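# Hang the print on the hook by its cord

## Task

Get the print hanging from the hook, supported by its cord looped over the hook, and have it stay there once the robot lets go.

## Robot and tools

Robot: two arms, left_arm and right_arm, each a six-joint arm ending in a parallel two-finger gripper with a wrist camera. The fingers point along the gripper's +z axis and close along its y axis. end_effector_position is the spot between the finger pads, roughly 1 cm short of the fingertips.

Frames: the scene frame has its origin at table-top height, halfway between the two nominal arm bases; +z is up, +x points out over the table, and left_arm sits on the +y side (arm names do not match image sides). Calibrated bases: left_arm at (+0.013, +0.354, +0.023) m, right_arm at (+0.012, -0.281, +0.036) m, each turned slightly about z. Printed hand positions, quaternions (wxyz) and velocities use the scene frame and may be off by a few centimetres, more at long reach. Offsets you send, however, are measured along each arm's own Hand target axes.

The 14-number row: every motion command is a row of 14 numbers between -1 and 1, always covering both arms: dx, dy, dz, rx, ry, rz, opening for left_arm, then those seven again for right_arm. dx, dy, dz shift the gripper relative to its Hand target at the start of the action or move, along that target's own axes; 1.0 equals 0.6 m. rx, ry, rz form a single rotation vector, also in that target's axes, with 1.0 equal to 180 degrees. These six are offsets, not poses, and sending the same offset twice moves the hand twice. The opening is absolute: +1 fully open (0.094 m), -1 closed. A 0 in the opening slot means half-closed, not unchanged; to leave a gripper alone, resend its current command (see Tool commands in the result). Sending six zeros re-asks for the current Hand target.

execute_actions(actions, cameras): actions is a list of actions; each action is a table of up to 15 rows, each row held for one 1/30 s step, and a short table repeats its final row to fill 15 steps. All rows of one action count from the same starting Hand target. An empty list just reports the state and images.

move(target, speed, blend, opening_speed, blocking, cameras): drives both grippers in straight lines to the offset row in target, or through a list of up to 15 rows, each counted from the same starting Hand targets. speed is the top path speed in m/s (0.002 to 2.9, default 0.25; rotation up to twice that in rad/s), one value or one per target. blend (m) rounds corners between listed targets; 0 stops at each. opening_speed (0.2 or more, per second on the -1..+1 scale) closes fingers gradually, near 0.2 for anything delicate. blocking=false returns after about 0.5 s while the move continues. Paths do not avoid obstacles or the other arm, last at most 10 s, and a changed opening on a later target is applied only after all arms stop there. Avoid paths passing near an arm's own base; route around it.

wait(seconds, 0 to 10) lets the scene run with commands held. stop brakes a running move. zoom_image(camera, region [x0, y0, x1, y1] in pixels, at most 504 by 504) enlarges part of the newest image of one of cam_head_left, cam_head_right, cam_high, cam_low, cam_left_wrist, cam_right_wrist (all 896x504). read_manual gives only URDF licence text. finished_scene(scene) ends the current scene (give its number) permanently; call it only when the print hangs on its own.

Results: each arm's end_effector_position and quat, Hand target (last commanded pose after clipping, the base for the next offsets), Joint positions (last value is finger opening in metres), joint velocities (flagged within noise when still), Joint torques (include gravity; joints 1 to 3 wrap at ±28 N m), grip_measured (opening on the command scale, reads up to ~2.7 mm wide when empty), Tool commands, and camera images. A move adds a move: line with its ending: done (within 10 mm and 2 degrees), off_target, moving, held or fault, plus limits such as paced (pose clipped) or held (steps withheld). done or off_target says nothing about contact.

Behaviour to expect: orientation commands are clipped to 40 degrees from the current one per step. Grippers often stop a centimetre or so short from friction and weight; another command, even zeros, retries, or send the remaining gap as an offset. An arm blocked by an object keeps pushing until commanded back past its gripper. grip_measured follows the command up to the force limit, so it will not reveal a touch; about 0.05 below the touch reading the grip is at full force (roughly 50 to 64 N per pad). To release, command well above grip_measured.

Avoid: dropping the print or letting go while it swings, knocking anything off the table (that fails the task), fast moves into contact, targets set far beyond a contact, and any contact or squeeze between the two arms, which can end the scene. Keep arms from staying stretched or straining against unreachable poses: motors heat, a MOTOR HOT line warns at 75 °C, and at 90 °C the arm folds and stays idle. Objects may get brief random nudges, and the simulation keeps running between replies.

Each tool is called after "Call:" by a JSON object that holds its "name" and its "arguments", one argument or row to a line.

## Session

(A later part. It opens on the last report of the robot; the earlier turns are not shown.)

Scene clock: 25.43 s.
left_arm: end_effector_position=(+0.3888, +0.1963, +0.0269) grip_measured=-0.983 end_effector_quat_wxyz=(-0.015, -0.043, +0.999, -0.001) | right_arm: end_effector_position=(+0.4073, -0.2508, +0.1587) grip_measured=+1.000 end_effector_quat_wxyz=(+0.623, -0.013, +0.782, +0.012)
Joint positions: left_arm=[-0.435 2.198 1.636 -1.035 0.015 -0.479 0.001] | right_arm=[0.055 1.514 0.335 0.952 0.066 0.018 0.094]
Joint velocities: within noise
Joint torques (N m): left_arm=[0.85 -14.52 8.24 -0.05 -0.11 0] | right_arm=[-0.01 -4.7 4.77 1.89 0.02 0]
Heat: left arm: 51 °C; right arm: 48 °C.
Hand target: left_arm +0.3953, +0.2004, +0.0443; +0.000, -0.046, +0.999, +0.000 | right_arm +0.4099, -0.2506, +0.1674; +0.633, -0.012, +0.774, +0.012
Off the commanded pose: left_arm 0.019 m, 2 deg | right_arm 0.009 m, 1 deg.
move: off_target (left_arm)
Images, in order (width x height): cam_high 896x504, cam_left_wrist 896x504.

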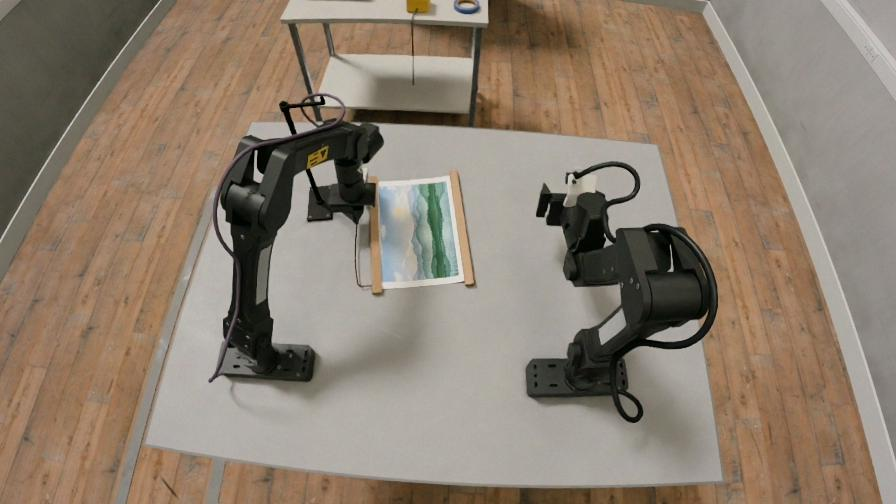

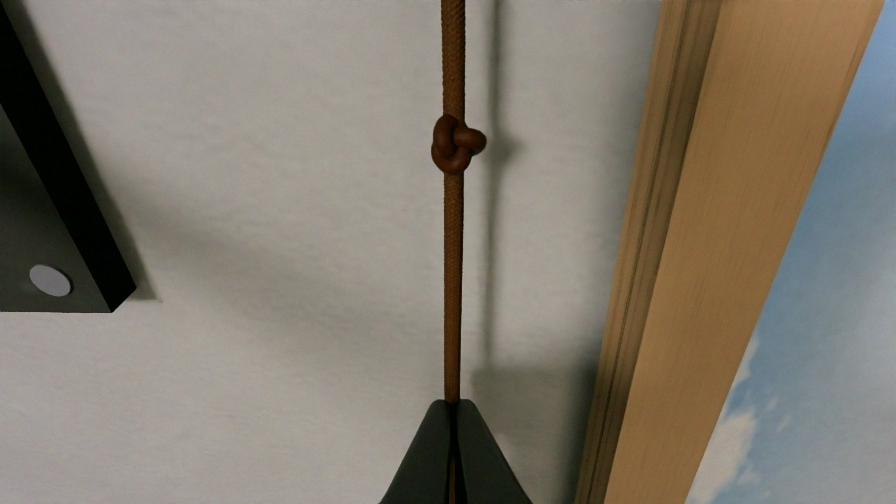

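Call:
{"name": "move", "arguments": {
  "target": [
    [0.0046,-0.0498,-0.11,0,0,0,-1,0,0,0,0,0,0,1],
    [0.0138,-0.1494,-0.26,0,-0.083,0,-1,0,0,0,0,0,0,1]
  ],
  "speed": 0.12,
  "blend": [0.03,0]
}}

Scene clock: 31.27 s.
left_arm: end_effector_position=(+0.3945, +0.1075, +0.1800) grip_measured=-0.983 end_effector_quat_wxyz=(+0.109, -0.041, +0.993, +0.008) | right_arm: end_effector_position=(+0.4073, -0.2508, +0.1587) grip_measured=+1.000 end_effector_quat_wxyz=(+0.623, -0.013, +0.782, +0.012)
Joint positions: left_arm=[-0.675 2.176 2.197 -1.429 -0.148 -0.705 0.001] | right_arm=[0.055 1.514 0.335 0.952 0.066 0.018 0.094]
Joint velocities: within noise
Joint torques (N m): left_arm=[-0.1 -14.49 9.16 0.39 -0.29 -0.08] | right_arm=[-0.01 -4.7 4.77 1.88 0.02 -0.01]
Heat: left arm: 54 °C; right arm: 49 °C.
Hand target: left_arm +0.3953, +0.1105, +0.2002; +0.129, -0.046, +0.991, +0.006 | right_arm +0.4099, -0.2506, +0.1674; +0.633, -0.012, +0.774, +0.012
Off the commanded pose: left_arm 0.021 m, 2 deg | right_arm 0.009 m, 1 deg.
move: off_target (left_arm)

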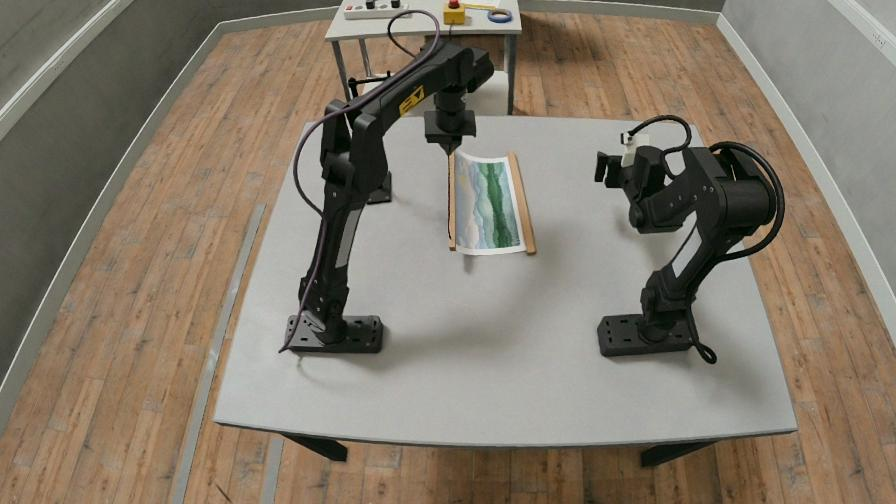

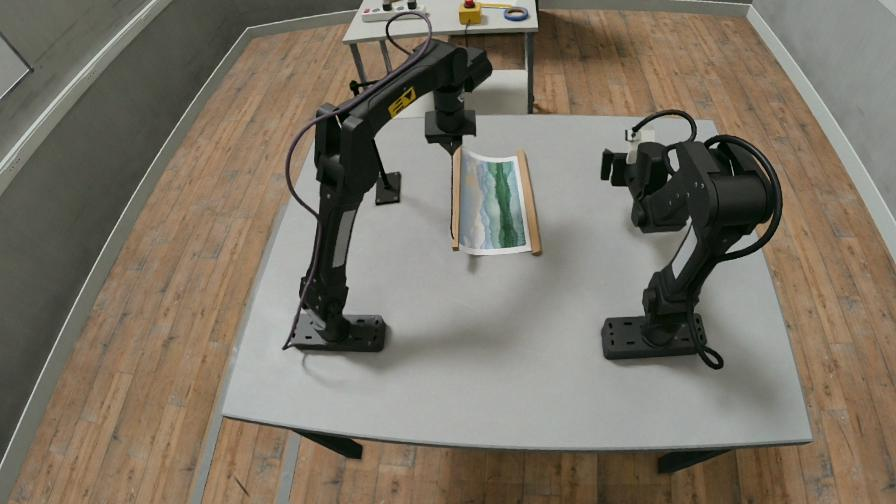

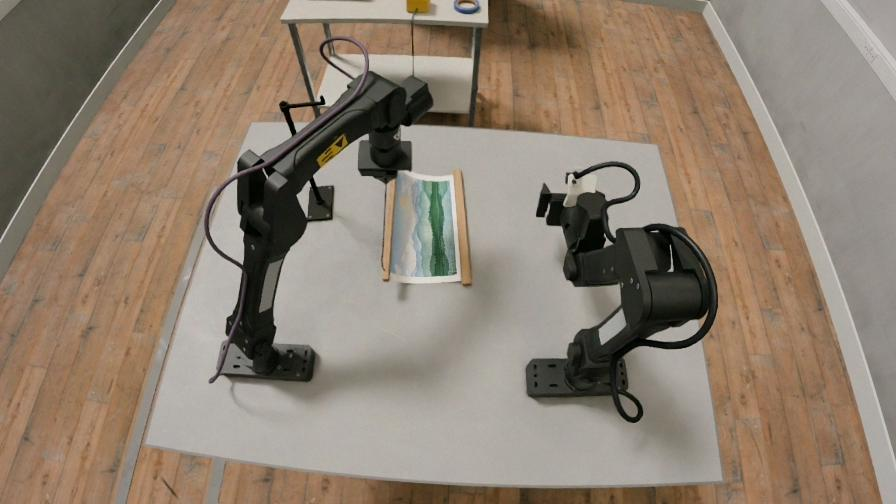

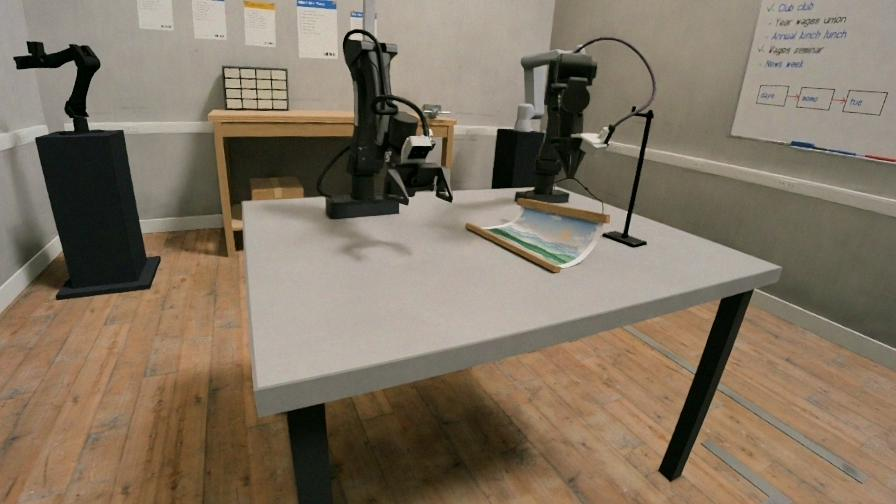

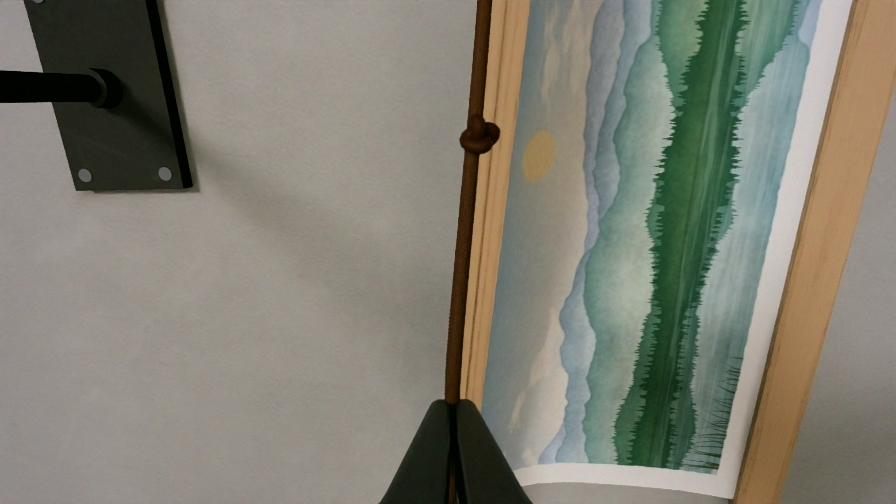

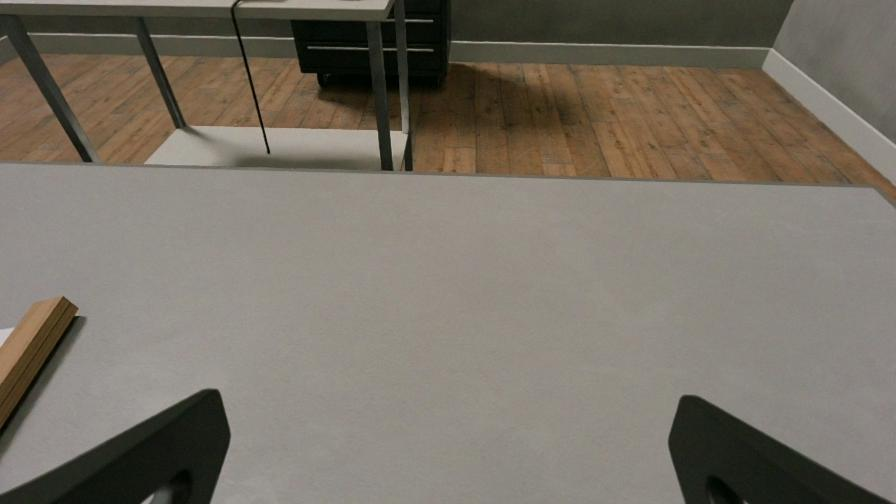

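Call:
{"name": "move", "arguments": {
  "target": [
    [-0.0382,-0.0498,-0.1626,0,-0.111,0,-1,-0.12,0.03,-0.06,-0.174,-0.0282,-0.018,0.5],
    [-0.0724,-0.0498,-0.2917,0,-0.194,0,-1,-0.2495,0.088,-0.1325,-0.3488,-0.0564,-0.0359,0.5]
  ],
  "speed": 0.12,
  "blend": [0.03,0]
}}

Scene clock: 39.60 s.
left_arm: end_effector_position=(+0.4015, +0.0699, +0.3754) grip_measured=-0.983 end_effector_quat_wxyz=(+0.424, -0.042, +0.905, -0.011) | right_arm: end_effector_position=(+0.3582, -0.1987, +0.3218) grip_measured=+0.503 end_effector_quat_wxyz=(+0.591, -0.370, +0.605, +0.384)
Joint positions: left_arm=[-0.894 2.166 2.752 -1.5 -0.628 -0.725 0.001] | right_arm=[-0.336 1.395 0.795 0.559 -1.413 -0.013 0.071]
Joint velocities: within noise
Joint torques (N m): left_arm=[-0.57 -11.11 7.98 0.8 -0.65 0.03] | right_arm=[-0.39 -3.88 7.61 1.41 -0.18 0.08]
Heat: left arm: 55 °C; right arm: 48 °C.
Hand target: left_arm +0.3952, +0.0806, +0.3806; +0.421, -0.042, +0.906, +0.019 | right_arm +0.3601, -0.2001, +0.3301; +0.596, -0.379, +0.597, +0.380
Off the commanded pose: left_arm 0.013 m, 4 deg | right_arm 0.009 m, 2 deg.
joint sent to its limit (left arm) — joint 4 (wrist pitch), lower limit. The joint targets still meet the commanded pose.
move: off_target (left_arm)

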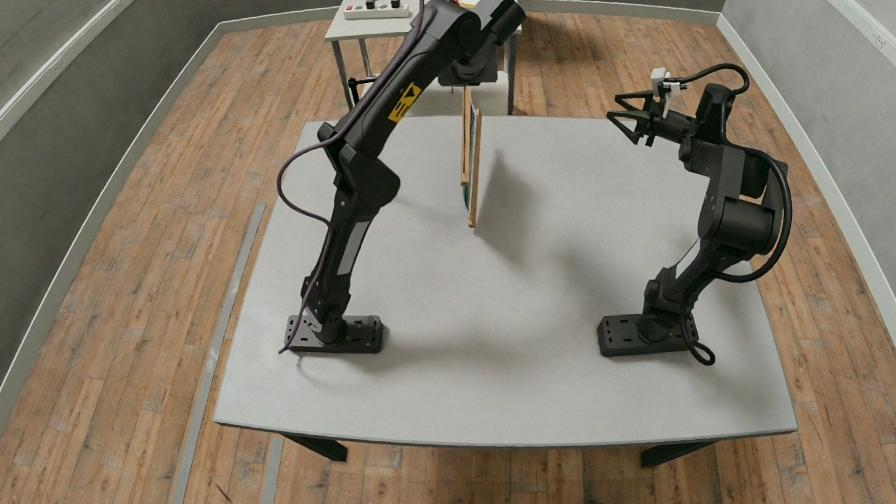

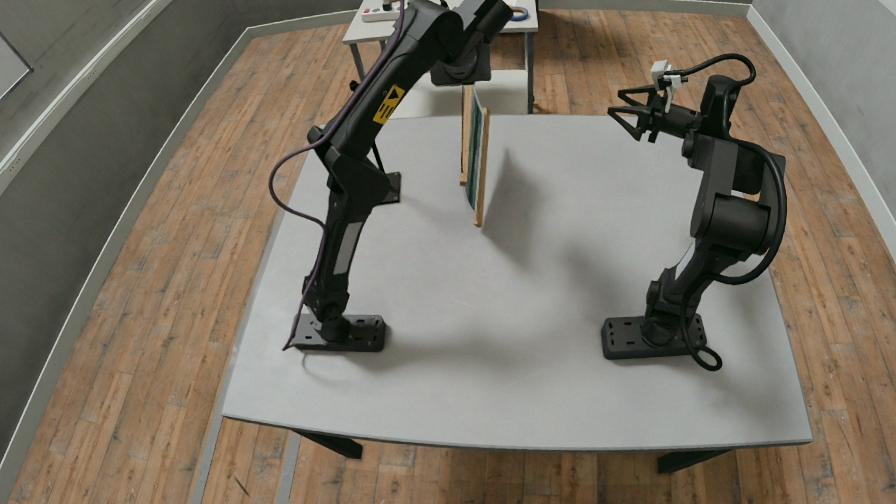

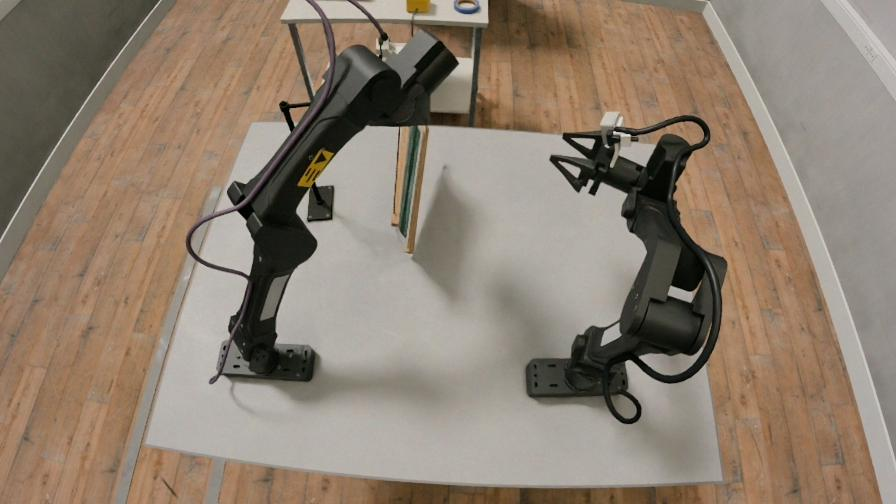

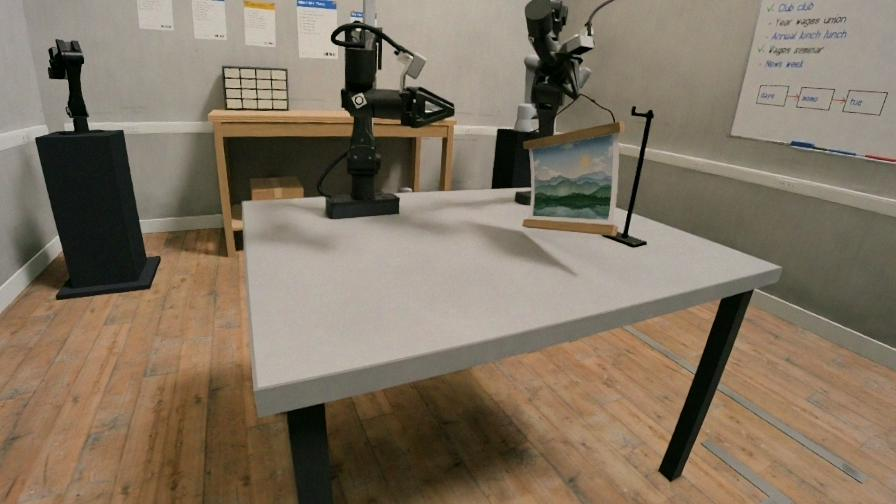

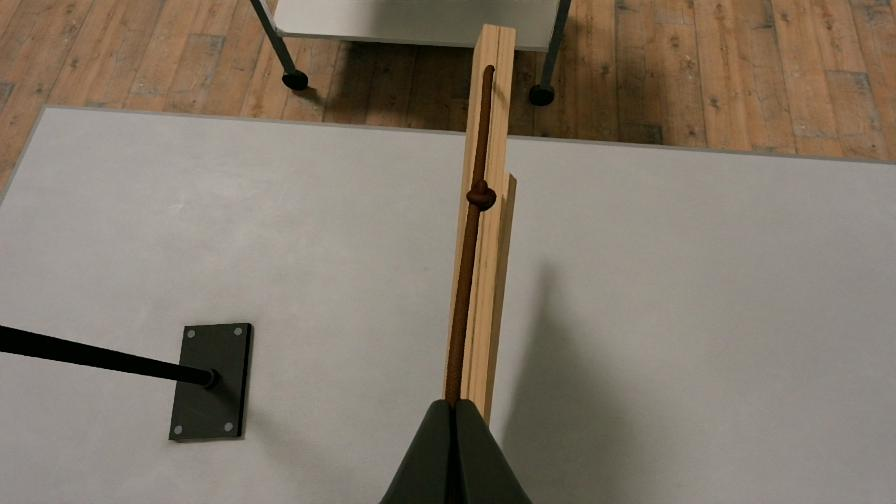

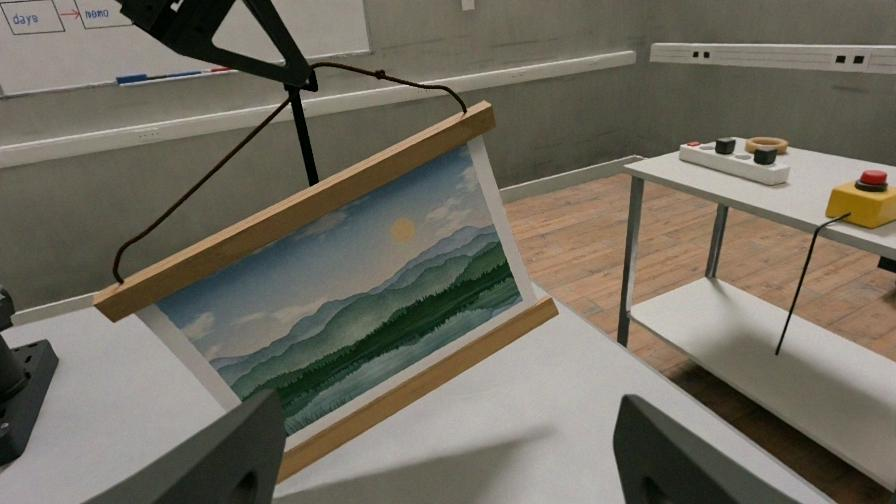

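Call:
{"name": "zoom_image", "arguments": {
  "camera": "cam_right_wrist",
  "region": [80, 0, 520, 248]
}}

Call:
{"name": "zoom_image", "arguments": {
  "camera": "cam_low",
  "region": [480, 0, 680, 260]
}}

Call:
{"name": "zoom_image", "arguments": {
  "camera": "cam_head_left",
  "region": [320, 0, 540, 240]
}}

Scaled by 1.145 from the camera's 896x504 image, which has a finer 1280x720 frame.

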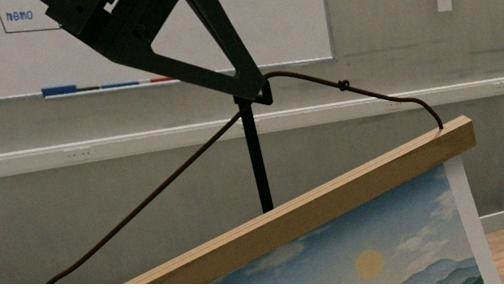

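Scaled by 1.938 from the camera's 896x504 image, which has a finer 1280x720 frame.

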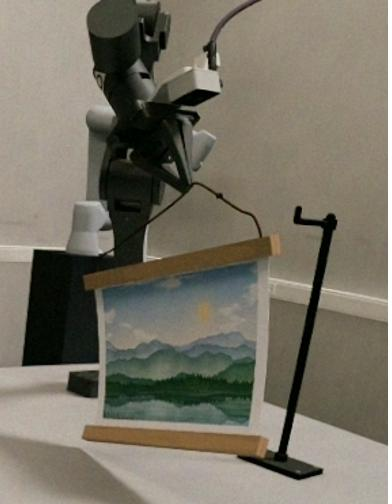

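Scaled by 2.100 from the camera's 896x504 image, which has a finer 1280x720 frame.

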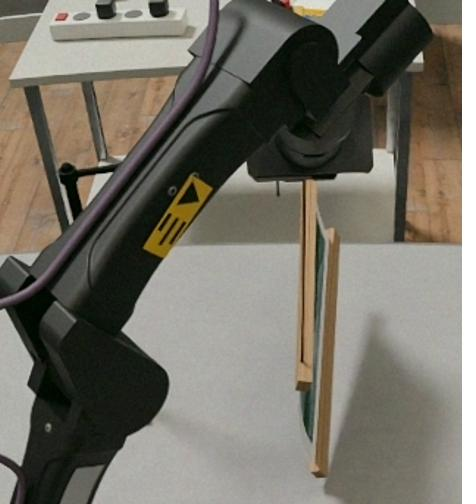

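Call:
{"name": "move", "arguments": {
  "target": [-0.1158,0.1043,0.0594,0,0,0,-1,0,0,0,0,0,0,0.5],
  "speed": 0.1
}}

Call:
{"name": "zoom_image", "arguments": {
  "camera": "cam_right_wrist",
  "region": [120, 0, 440, 180]
}}

Call:
{"name": "zoom_image", "arguments": {
  "camera": "cam_low",
  "region": [480, 0, 730, 260]
}}

Scene clock: 45.27 s.
left_arm: end_effector_position=(+0.4573, +0.1492, +0.3989) grip_measured=-0.983 end_effector_quat_wxyz=(+0.435, -0.027, +0.900, +0.010) | right_arm: end_effector_position=(+0.3581, -0.1987, +0.3218) grip_measured=+0.503 end_effector_quat_wxyz=(+0.591, -0.370, +0.605, +0.384)
Joint positions: left_arm=[-0.653 2.166 2.839 -1.461 -0.505 -0.46 0.001] | right_arm=[-0.336 1.395 0.795 0.559 -1.413 -0.011 0.071]
Joint velocities: within noise
Joint torques (N m): left_arm=[0.17 -10.54 7.61 1.86 -0.29 0.03] | right_arm=[-0.39 -3.85 7.58 1.43 -0.18 0.03]
Heat: left arm: 55 °C; right arm: 48 °C.
Hand target: left_arm +0.4612, +0.1496, +0.4107; +0.421, -0.042, +0.906, +0.019 | right_arm +0.3601, -0.2001, +0.3301; +0.596, -0.379, +0.597, +0.380
Off the commanded pose: left_arm 0.012 m, 3 deg | right_arm 0.009 m, 2 deg.
elbow stopped short (left arm): the move would have taken joint 3 (elbow) straighter than the controller allows.
move: off_target (left_arm)

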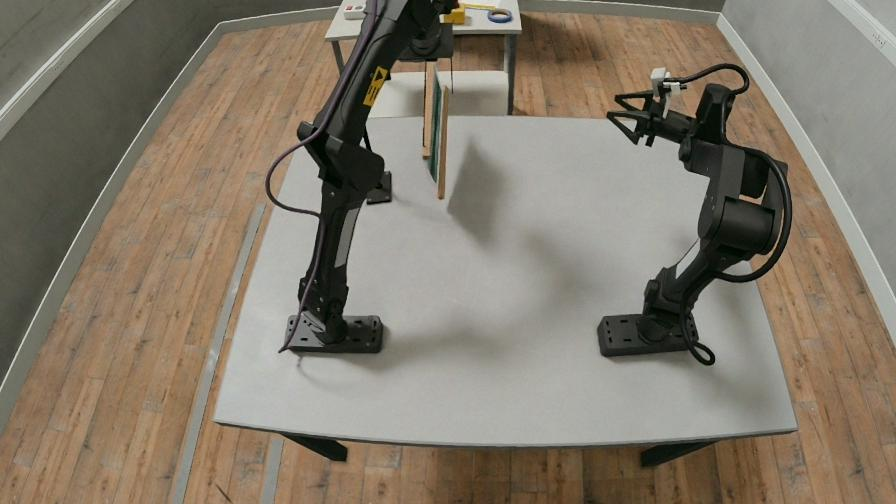

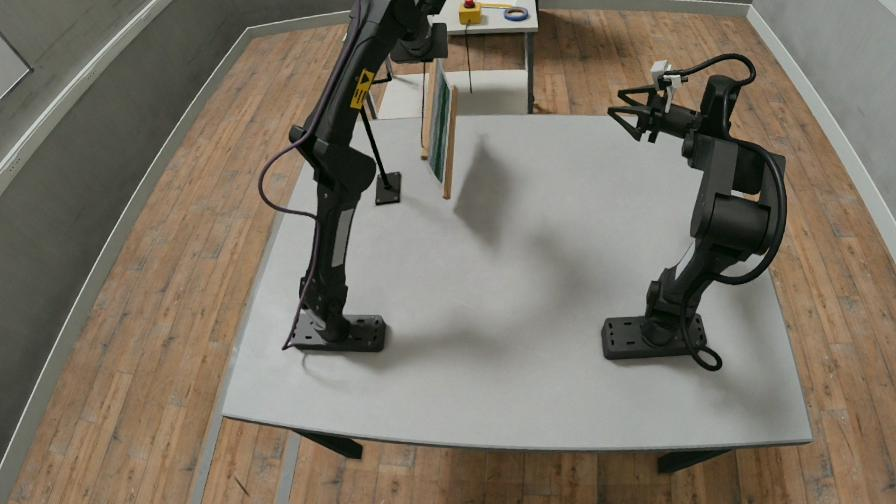

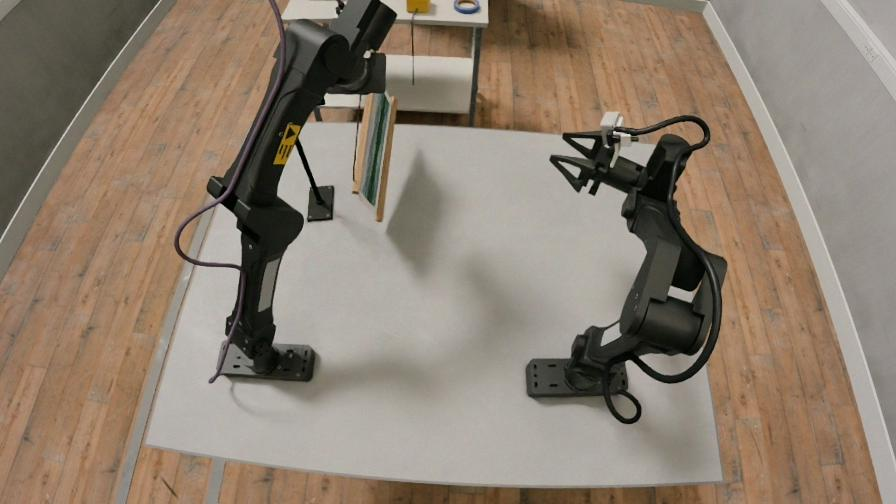

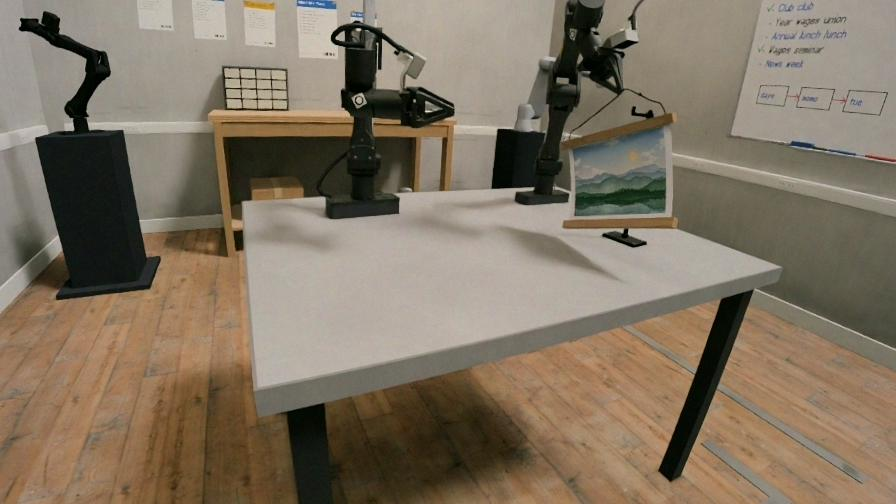

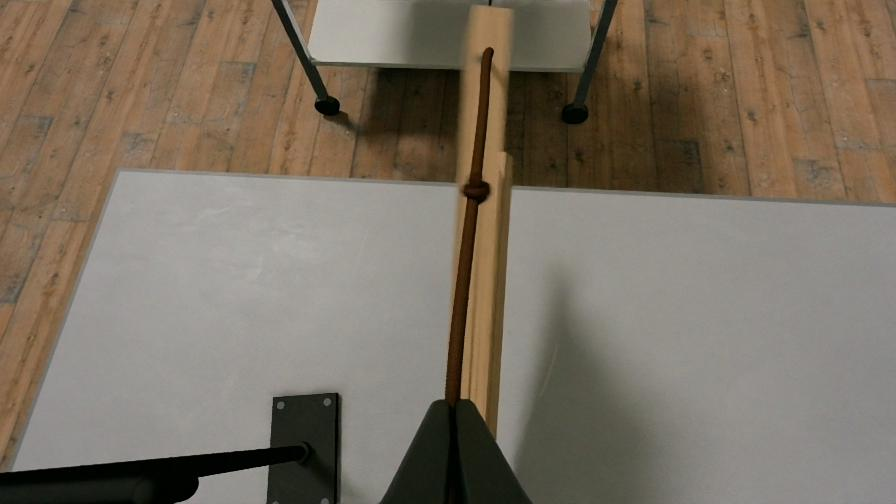

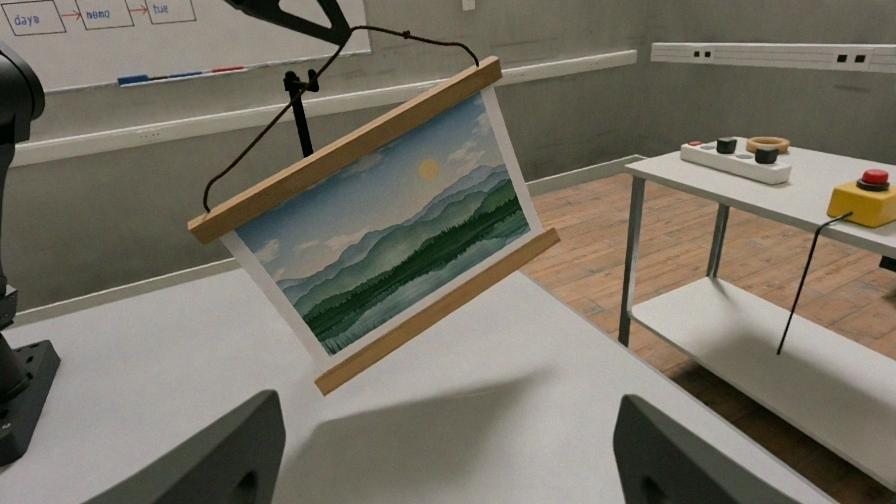

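Scaled by 1.575 from the camera's 896x504 image, which has a finer 1280x720 frame.

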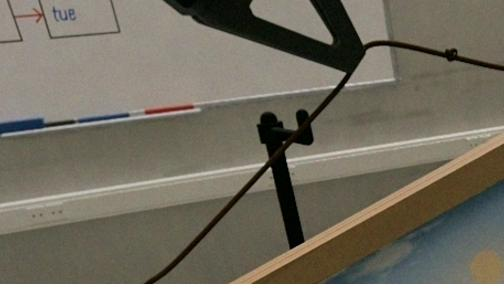

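Scaled by 1.938 from the camera's 896x504 image, which has a finer 1280x720 frame.

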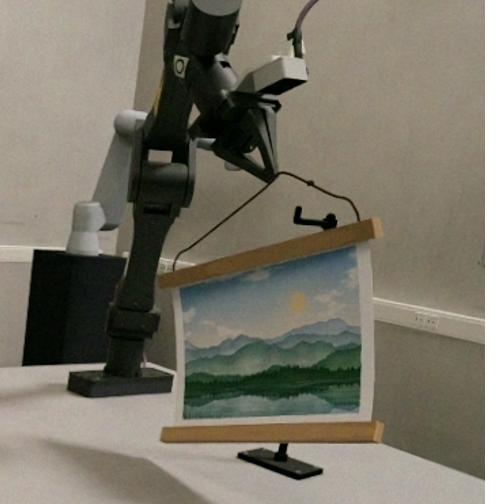

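Call:
{"name": "move", "arguments": {
  "target": [0.0062,0.0762,-0.0075,0,0,0,-1,0,0,0,0,0,0,0.5],
  "speed": 0.06
}}

Call:
{"name": "zoom_image", "arguments": {
  "camera": "cam_right_wrist",
  "region": [200, 0, 420, 124]
}}

Call:
{"name": "zoom_image", "arguments": {
  "camera": "cam_low",
  "region": [480, 0, 730, 260]
}}

Call:
{"name": "zoom_image", "arguments": {
  "camera": "cam_left_wrist",
  "region": [0, 300, 560, 504]
}}

Scene clock: 50.13 s.
left_arm: end_effector_position=(+0.4665, +0.1813, +0.3898) grip_measured=-0.983 end_effector_quat_wxyz=(+0.410, -0.037, +0.911, +0.019) | right_arm: end_effector_position=(+0.3581, -0.1987, +0.3218) grip_measured=+0.503 end_effector_quat_wxyz=(+0.591, -0.370, +0.605, +0.384)
Joint positions: left_arm=[-0.566 2.166 2.839 -1.497 -0.445 -0.429 0.001] | right_arm=[-0.336 1.395 0.795 0.559 -1.413 -0.011 0.071]
Joint velocities: within noise
Joint torques (N m): left_arm=[0.5 -14.78 6.63 1.17 -0.27 0.03] | right_arm=[-0.39 -3.85 7.58 1.42 -0.18 0.03]
Heat: left arm: 54 °C; right arm: 47 °C.
Hand target: left_arm +0.4512, +0.1946, +0.4108; +0.421, -0.042, +0.906, +0.019 | right_arm +0.3602, -0.2001, +0.3301; +0.596, -0.379, +0.597, +0.380
Off the commanded pose: left_arm 0.029 m, 1 deg | right_arm 0.009 m, 2 deg.
move: off_target (left_arm)

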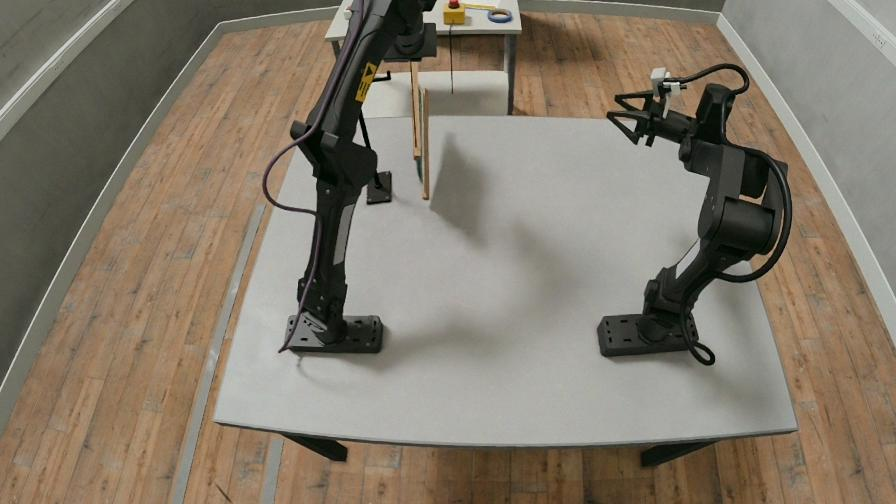

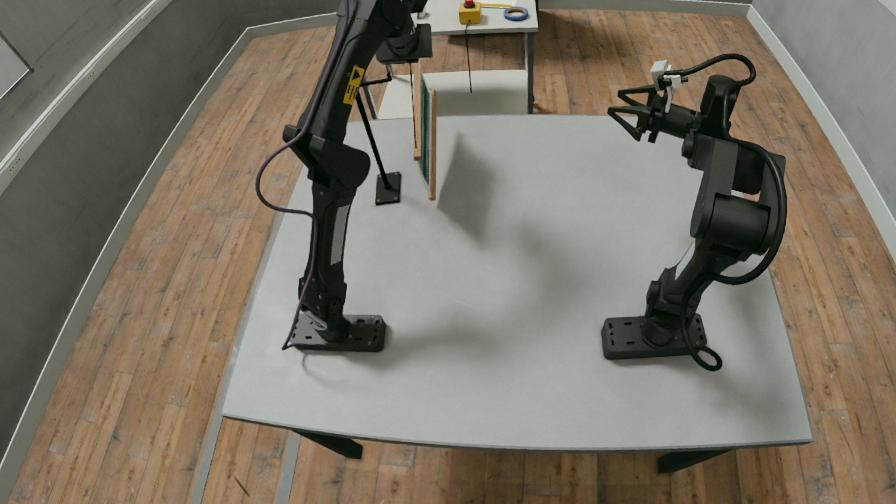

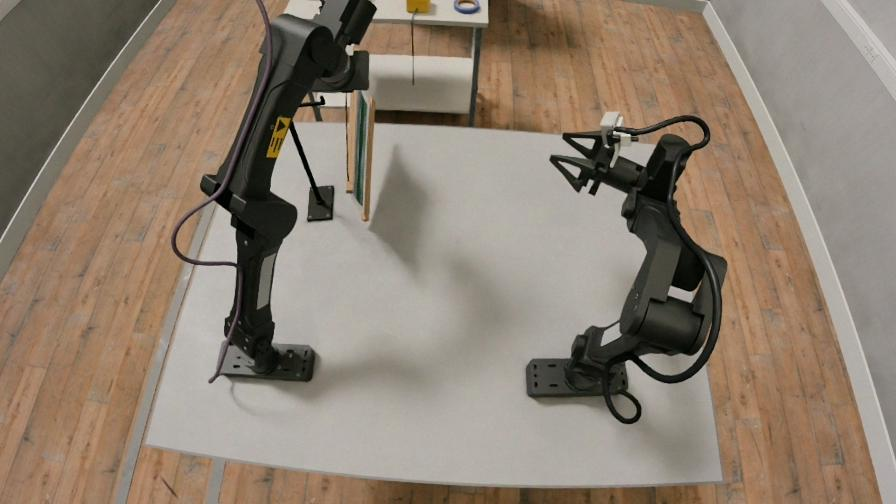

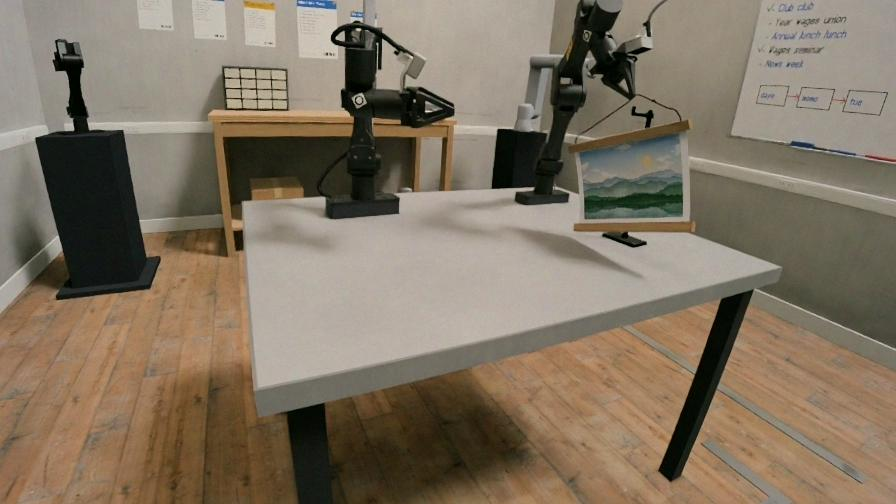

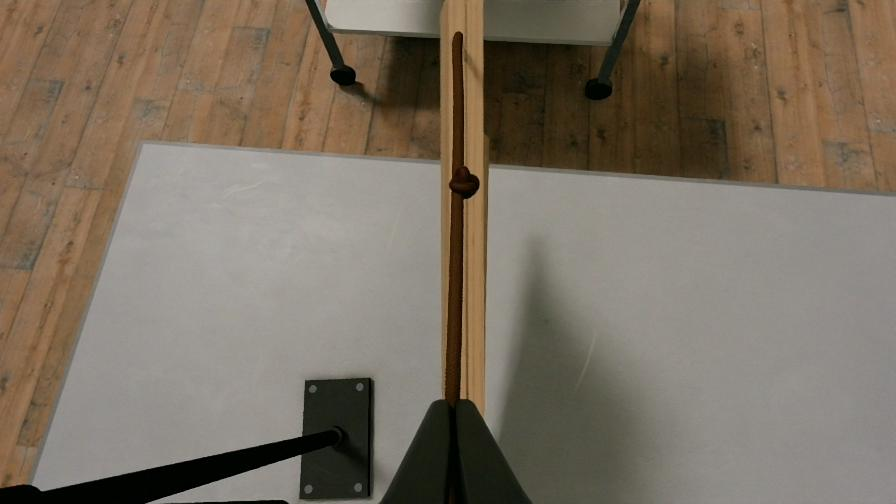

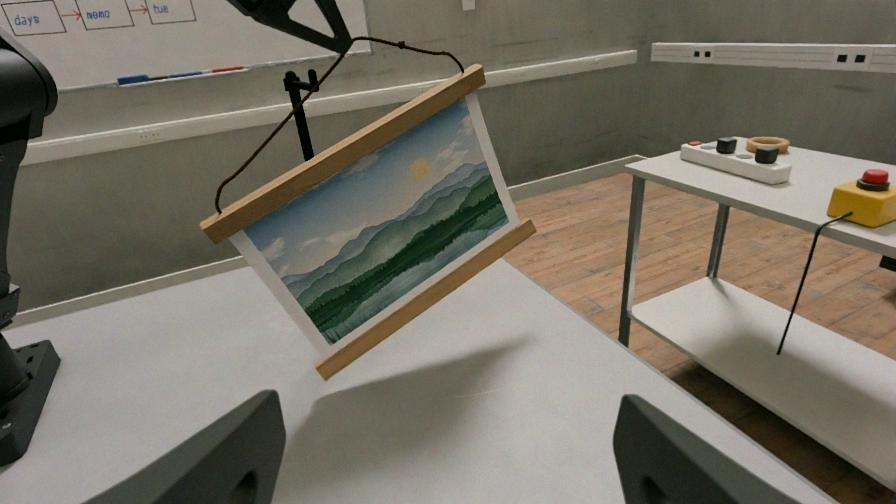

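Scaled by 2.291 from the camera's 896x504 image, which has a finer 1280x720 frame.

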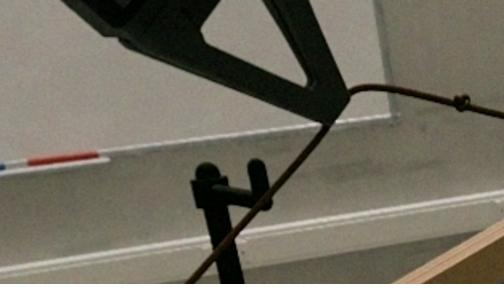

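Scaled by 1.938 from the camera's 896x504 image, which has a finer 1280x720 frame.

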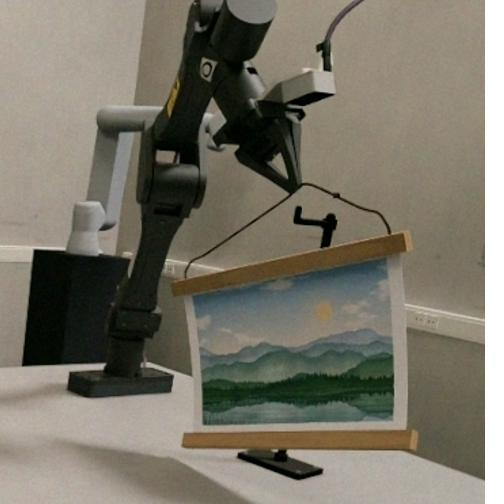

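Region (0, 300, 560, 504) is 560x204 pixels. A region can be at most 504 by 504 pixels.

Call:
{"name": "move", "arguments": {
  "target": [0.0328,-0.003,-0.0492,0,-0.083,0,-1,0,0,0,0,0,0,0.5],
  "speed": 0.06,
  "cameras": ["cam_low","cam_left_wrist","cam_right_wrist","cam_high"]
}}

Call:
{"name": "zoom_image", "arguments": {
  "camera": "cam_right_wrist",
  "region": [200, 0, 420, 124]
}}

Call:
{"name": "zoom_image", "arguments": {
  "camera": "cam_left_wrist",
  "region": [60, 260, 560, 504]
}}

Scene clock: 55.20 s.
left_arm: end_effector_position=(+0.4234, +0.1815, +0.3952) grip_measured=-0.983 end_effector_quat_wxyz=(+0.510, -0.026, +0.860, +0.025) | right_arm: end_effector_position=(+0.3581, -0.1987, +0.3218) grip_measured=+0.503 end_effector_quat_wxyz=(+0.591, -0.370, +0.605, +0.384)
Joint positions: left_arm=[-0.673 1.625 1.867 -0.866 -0.611 -0.373 0.001] | right_arm=[-0.336 1.395 0.795 0.559 -1.413 -0.011 0.071]
Joint velocities: within noise
Joint torques (N m): left_arm=[-0.58 -11.37 5.63 2.12 -0.53 0.02] | right_arm=[-0.39 -3.85 7.58 1.42 -0.18 0.03]
Heat: left arm: 55 °C; right arm: 47 °C.
Hand target: left_arm +0.4163, +0.1894, +0.4147; +0.535, -0.039, +0.844, +0.024 | right_arm +0.3602, -0.2001, +0.3301; +0.596, -0.379, +0.597, +0.380
Off the commanded pose: left_arm 0.022 m, 4 deg | right_arm 0.009 m, 2 deg.
move: off_target (left_arm)
Images, in order (width x height): cam_high 896x504, cam_low 896x504, cam_left_wrist 896x504, cam_right_wrist 896x504.

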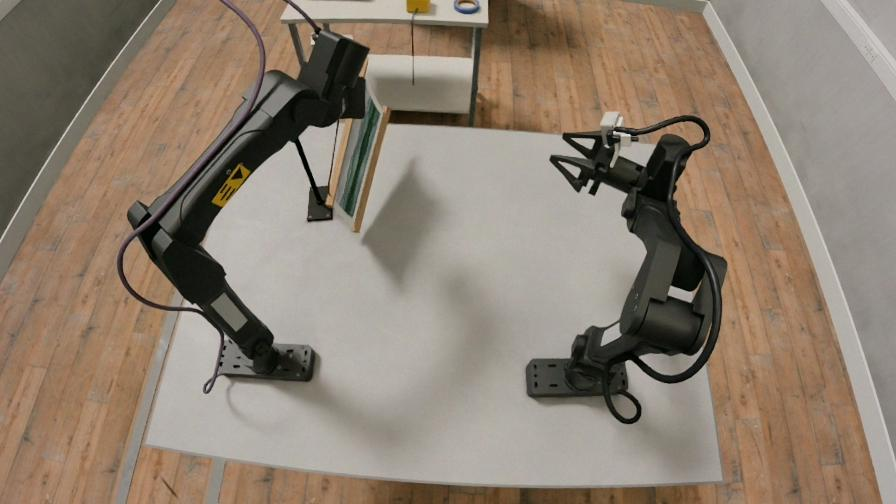

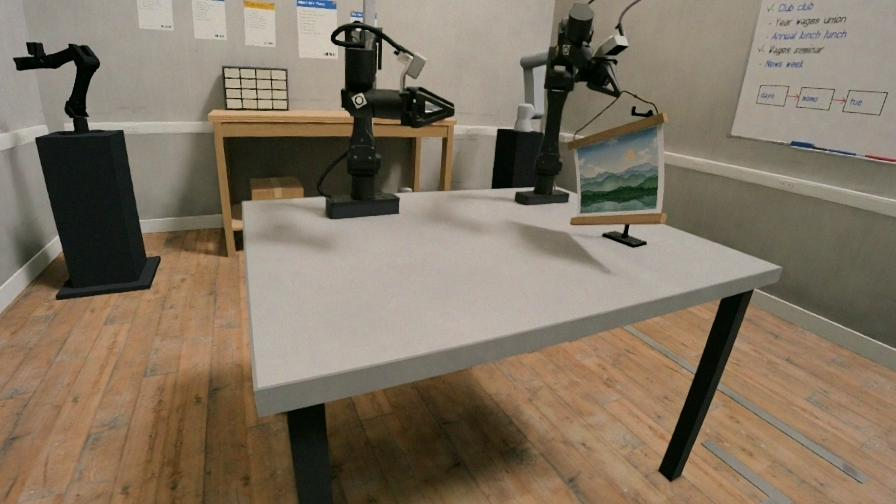

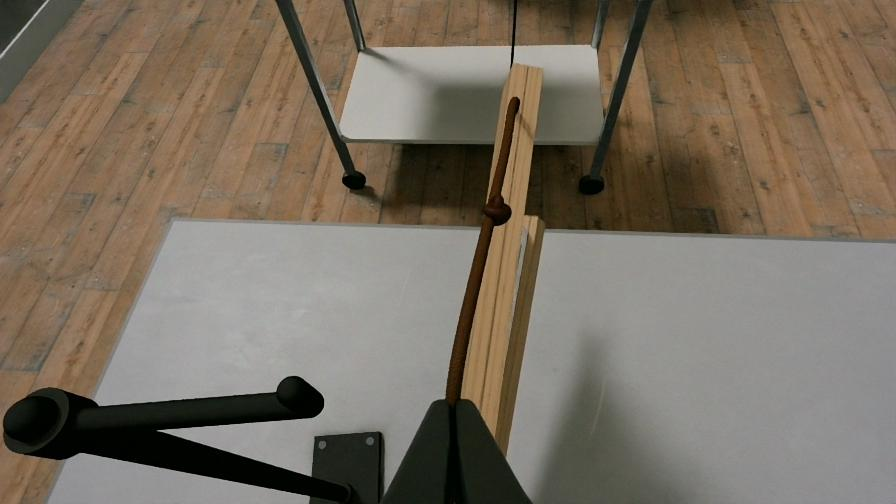

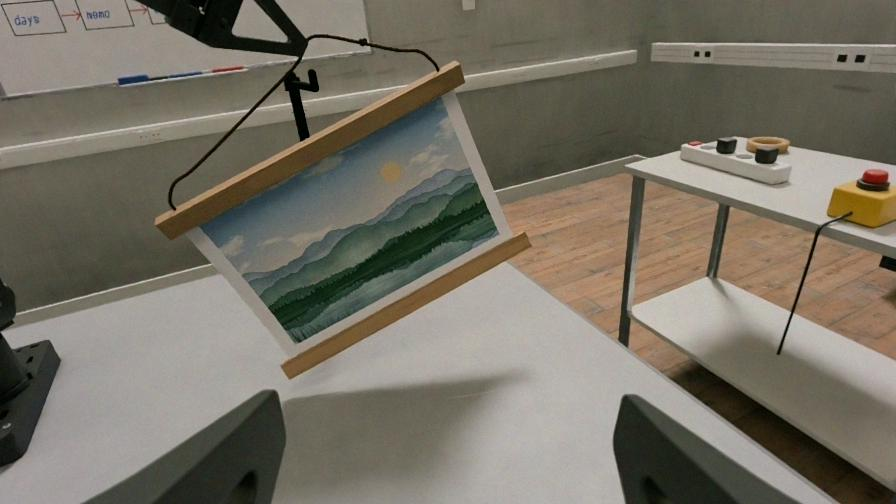

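Scaled by 2.291 from the camera's 896x504 image, which has a finer 1280x720 frame.

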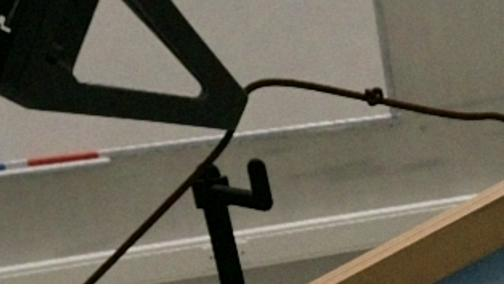

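Scaled by 1.008 from the camera's 896x504 image, which has a finer 1280x720 frame.

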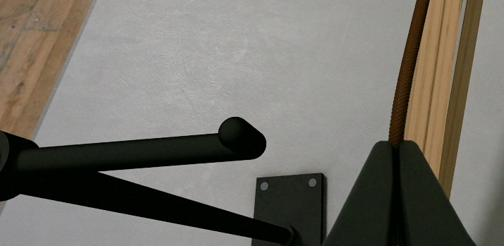

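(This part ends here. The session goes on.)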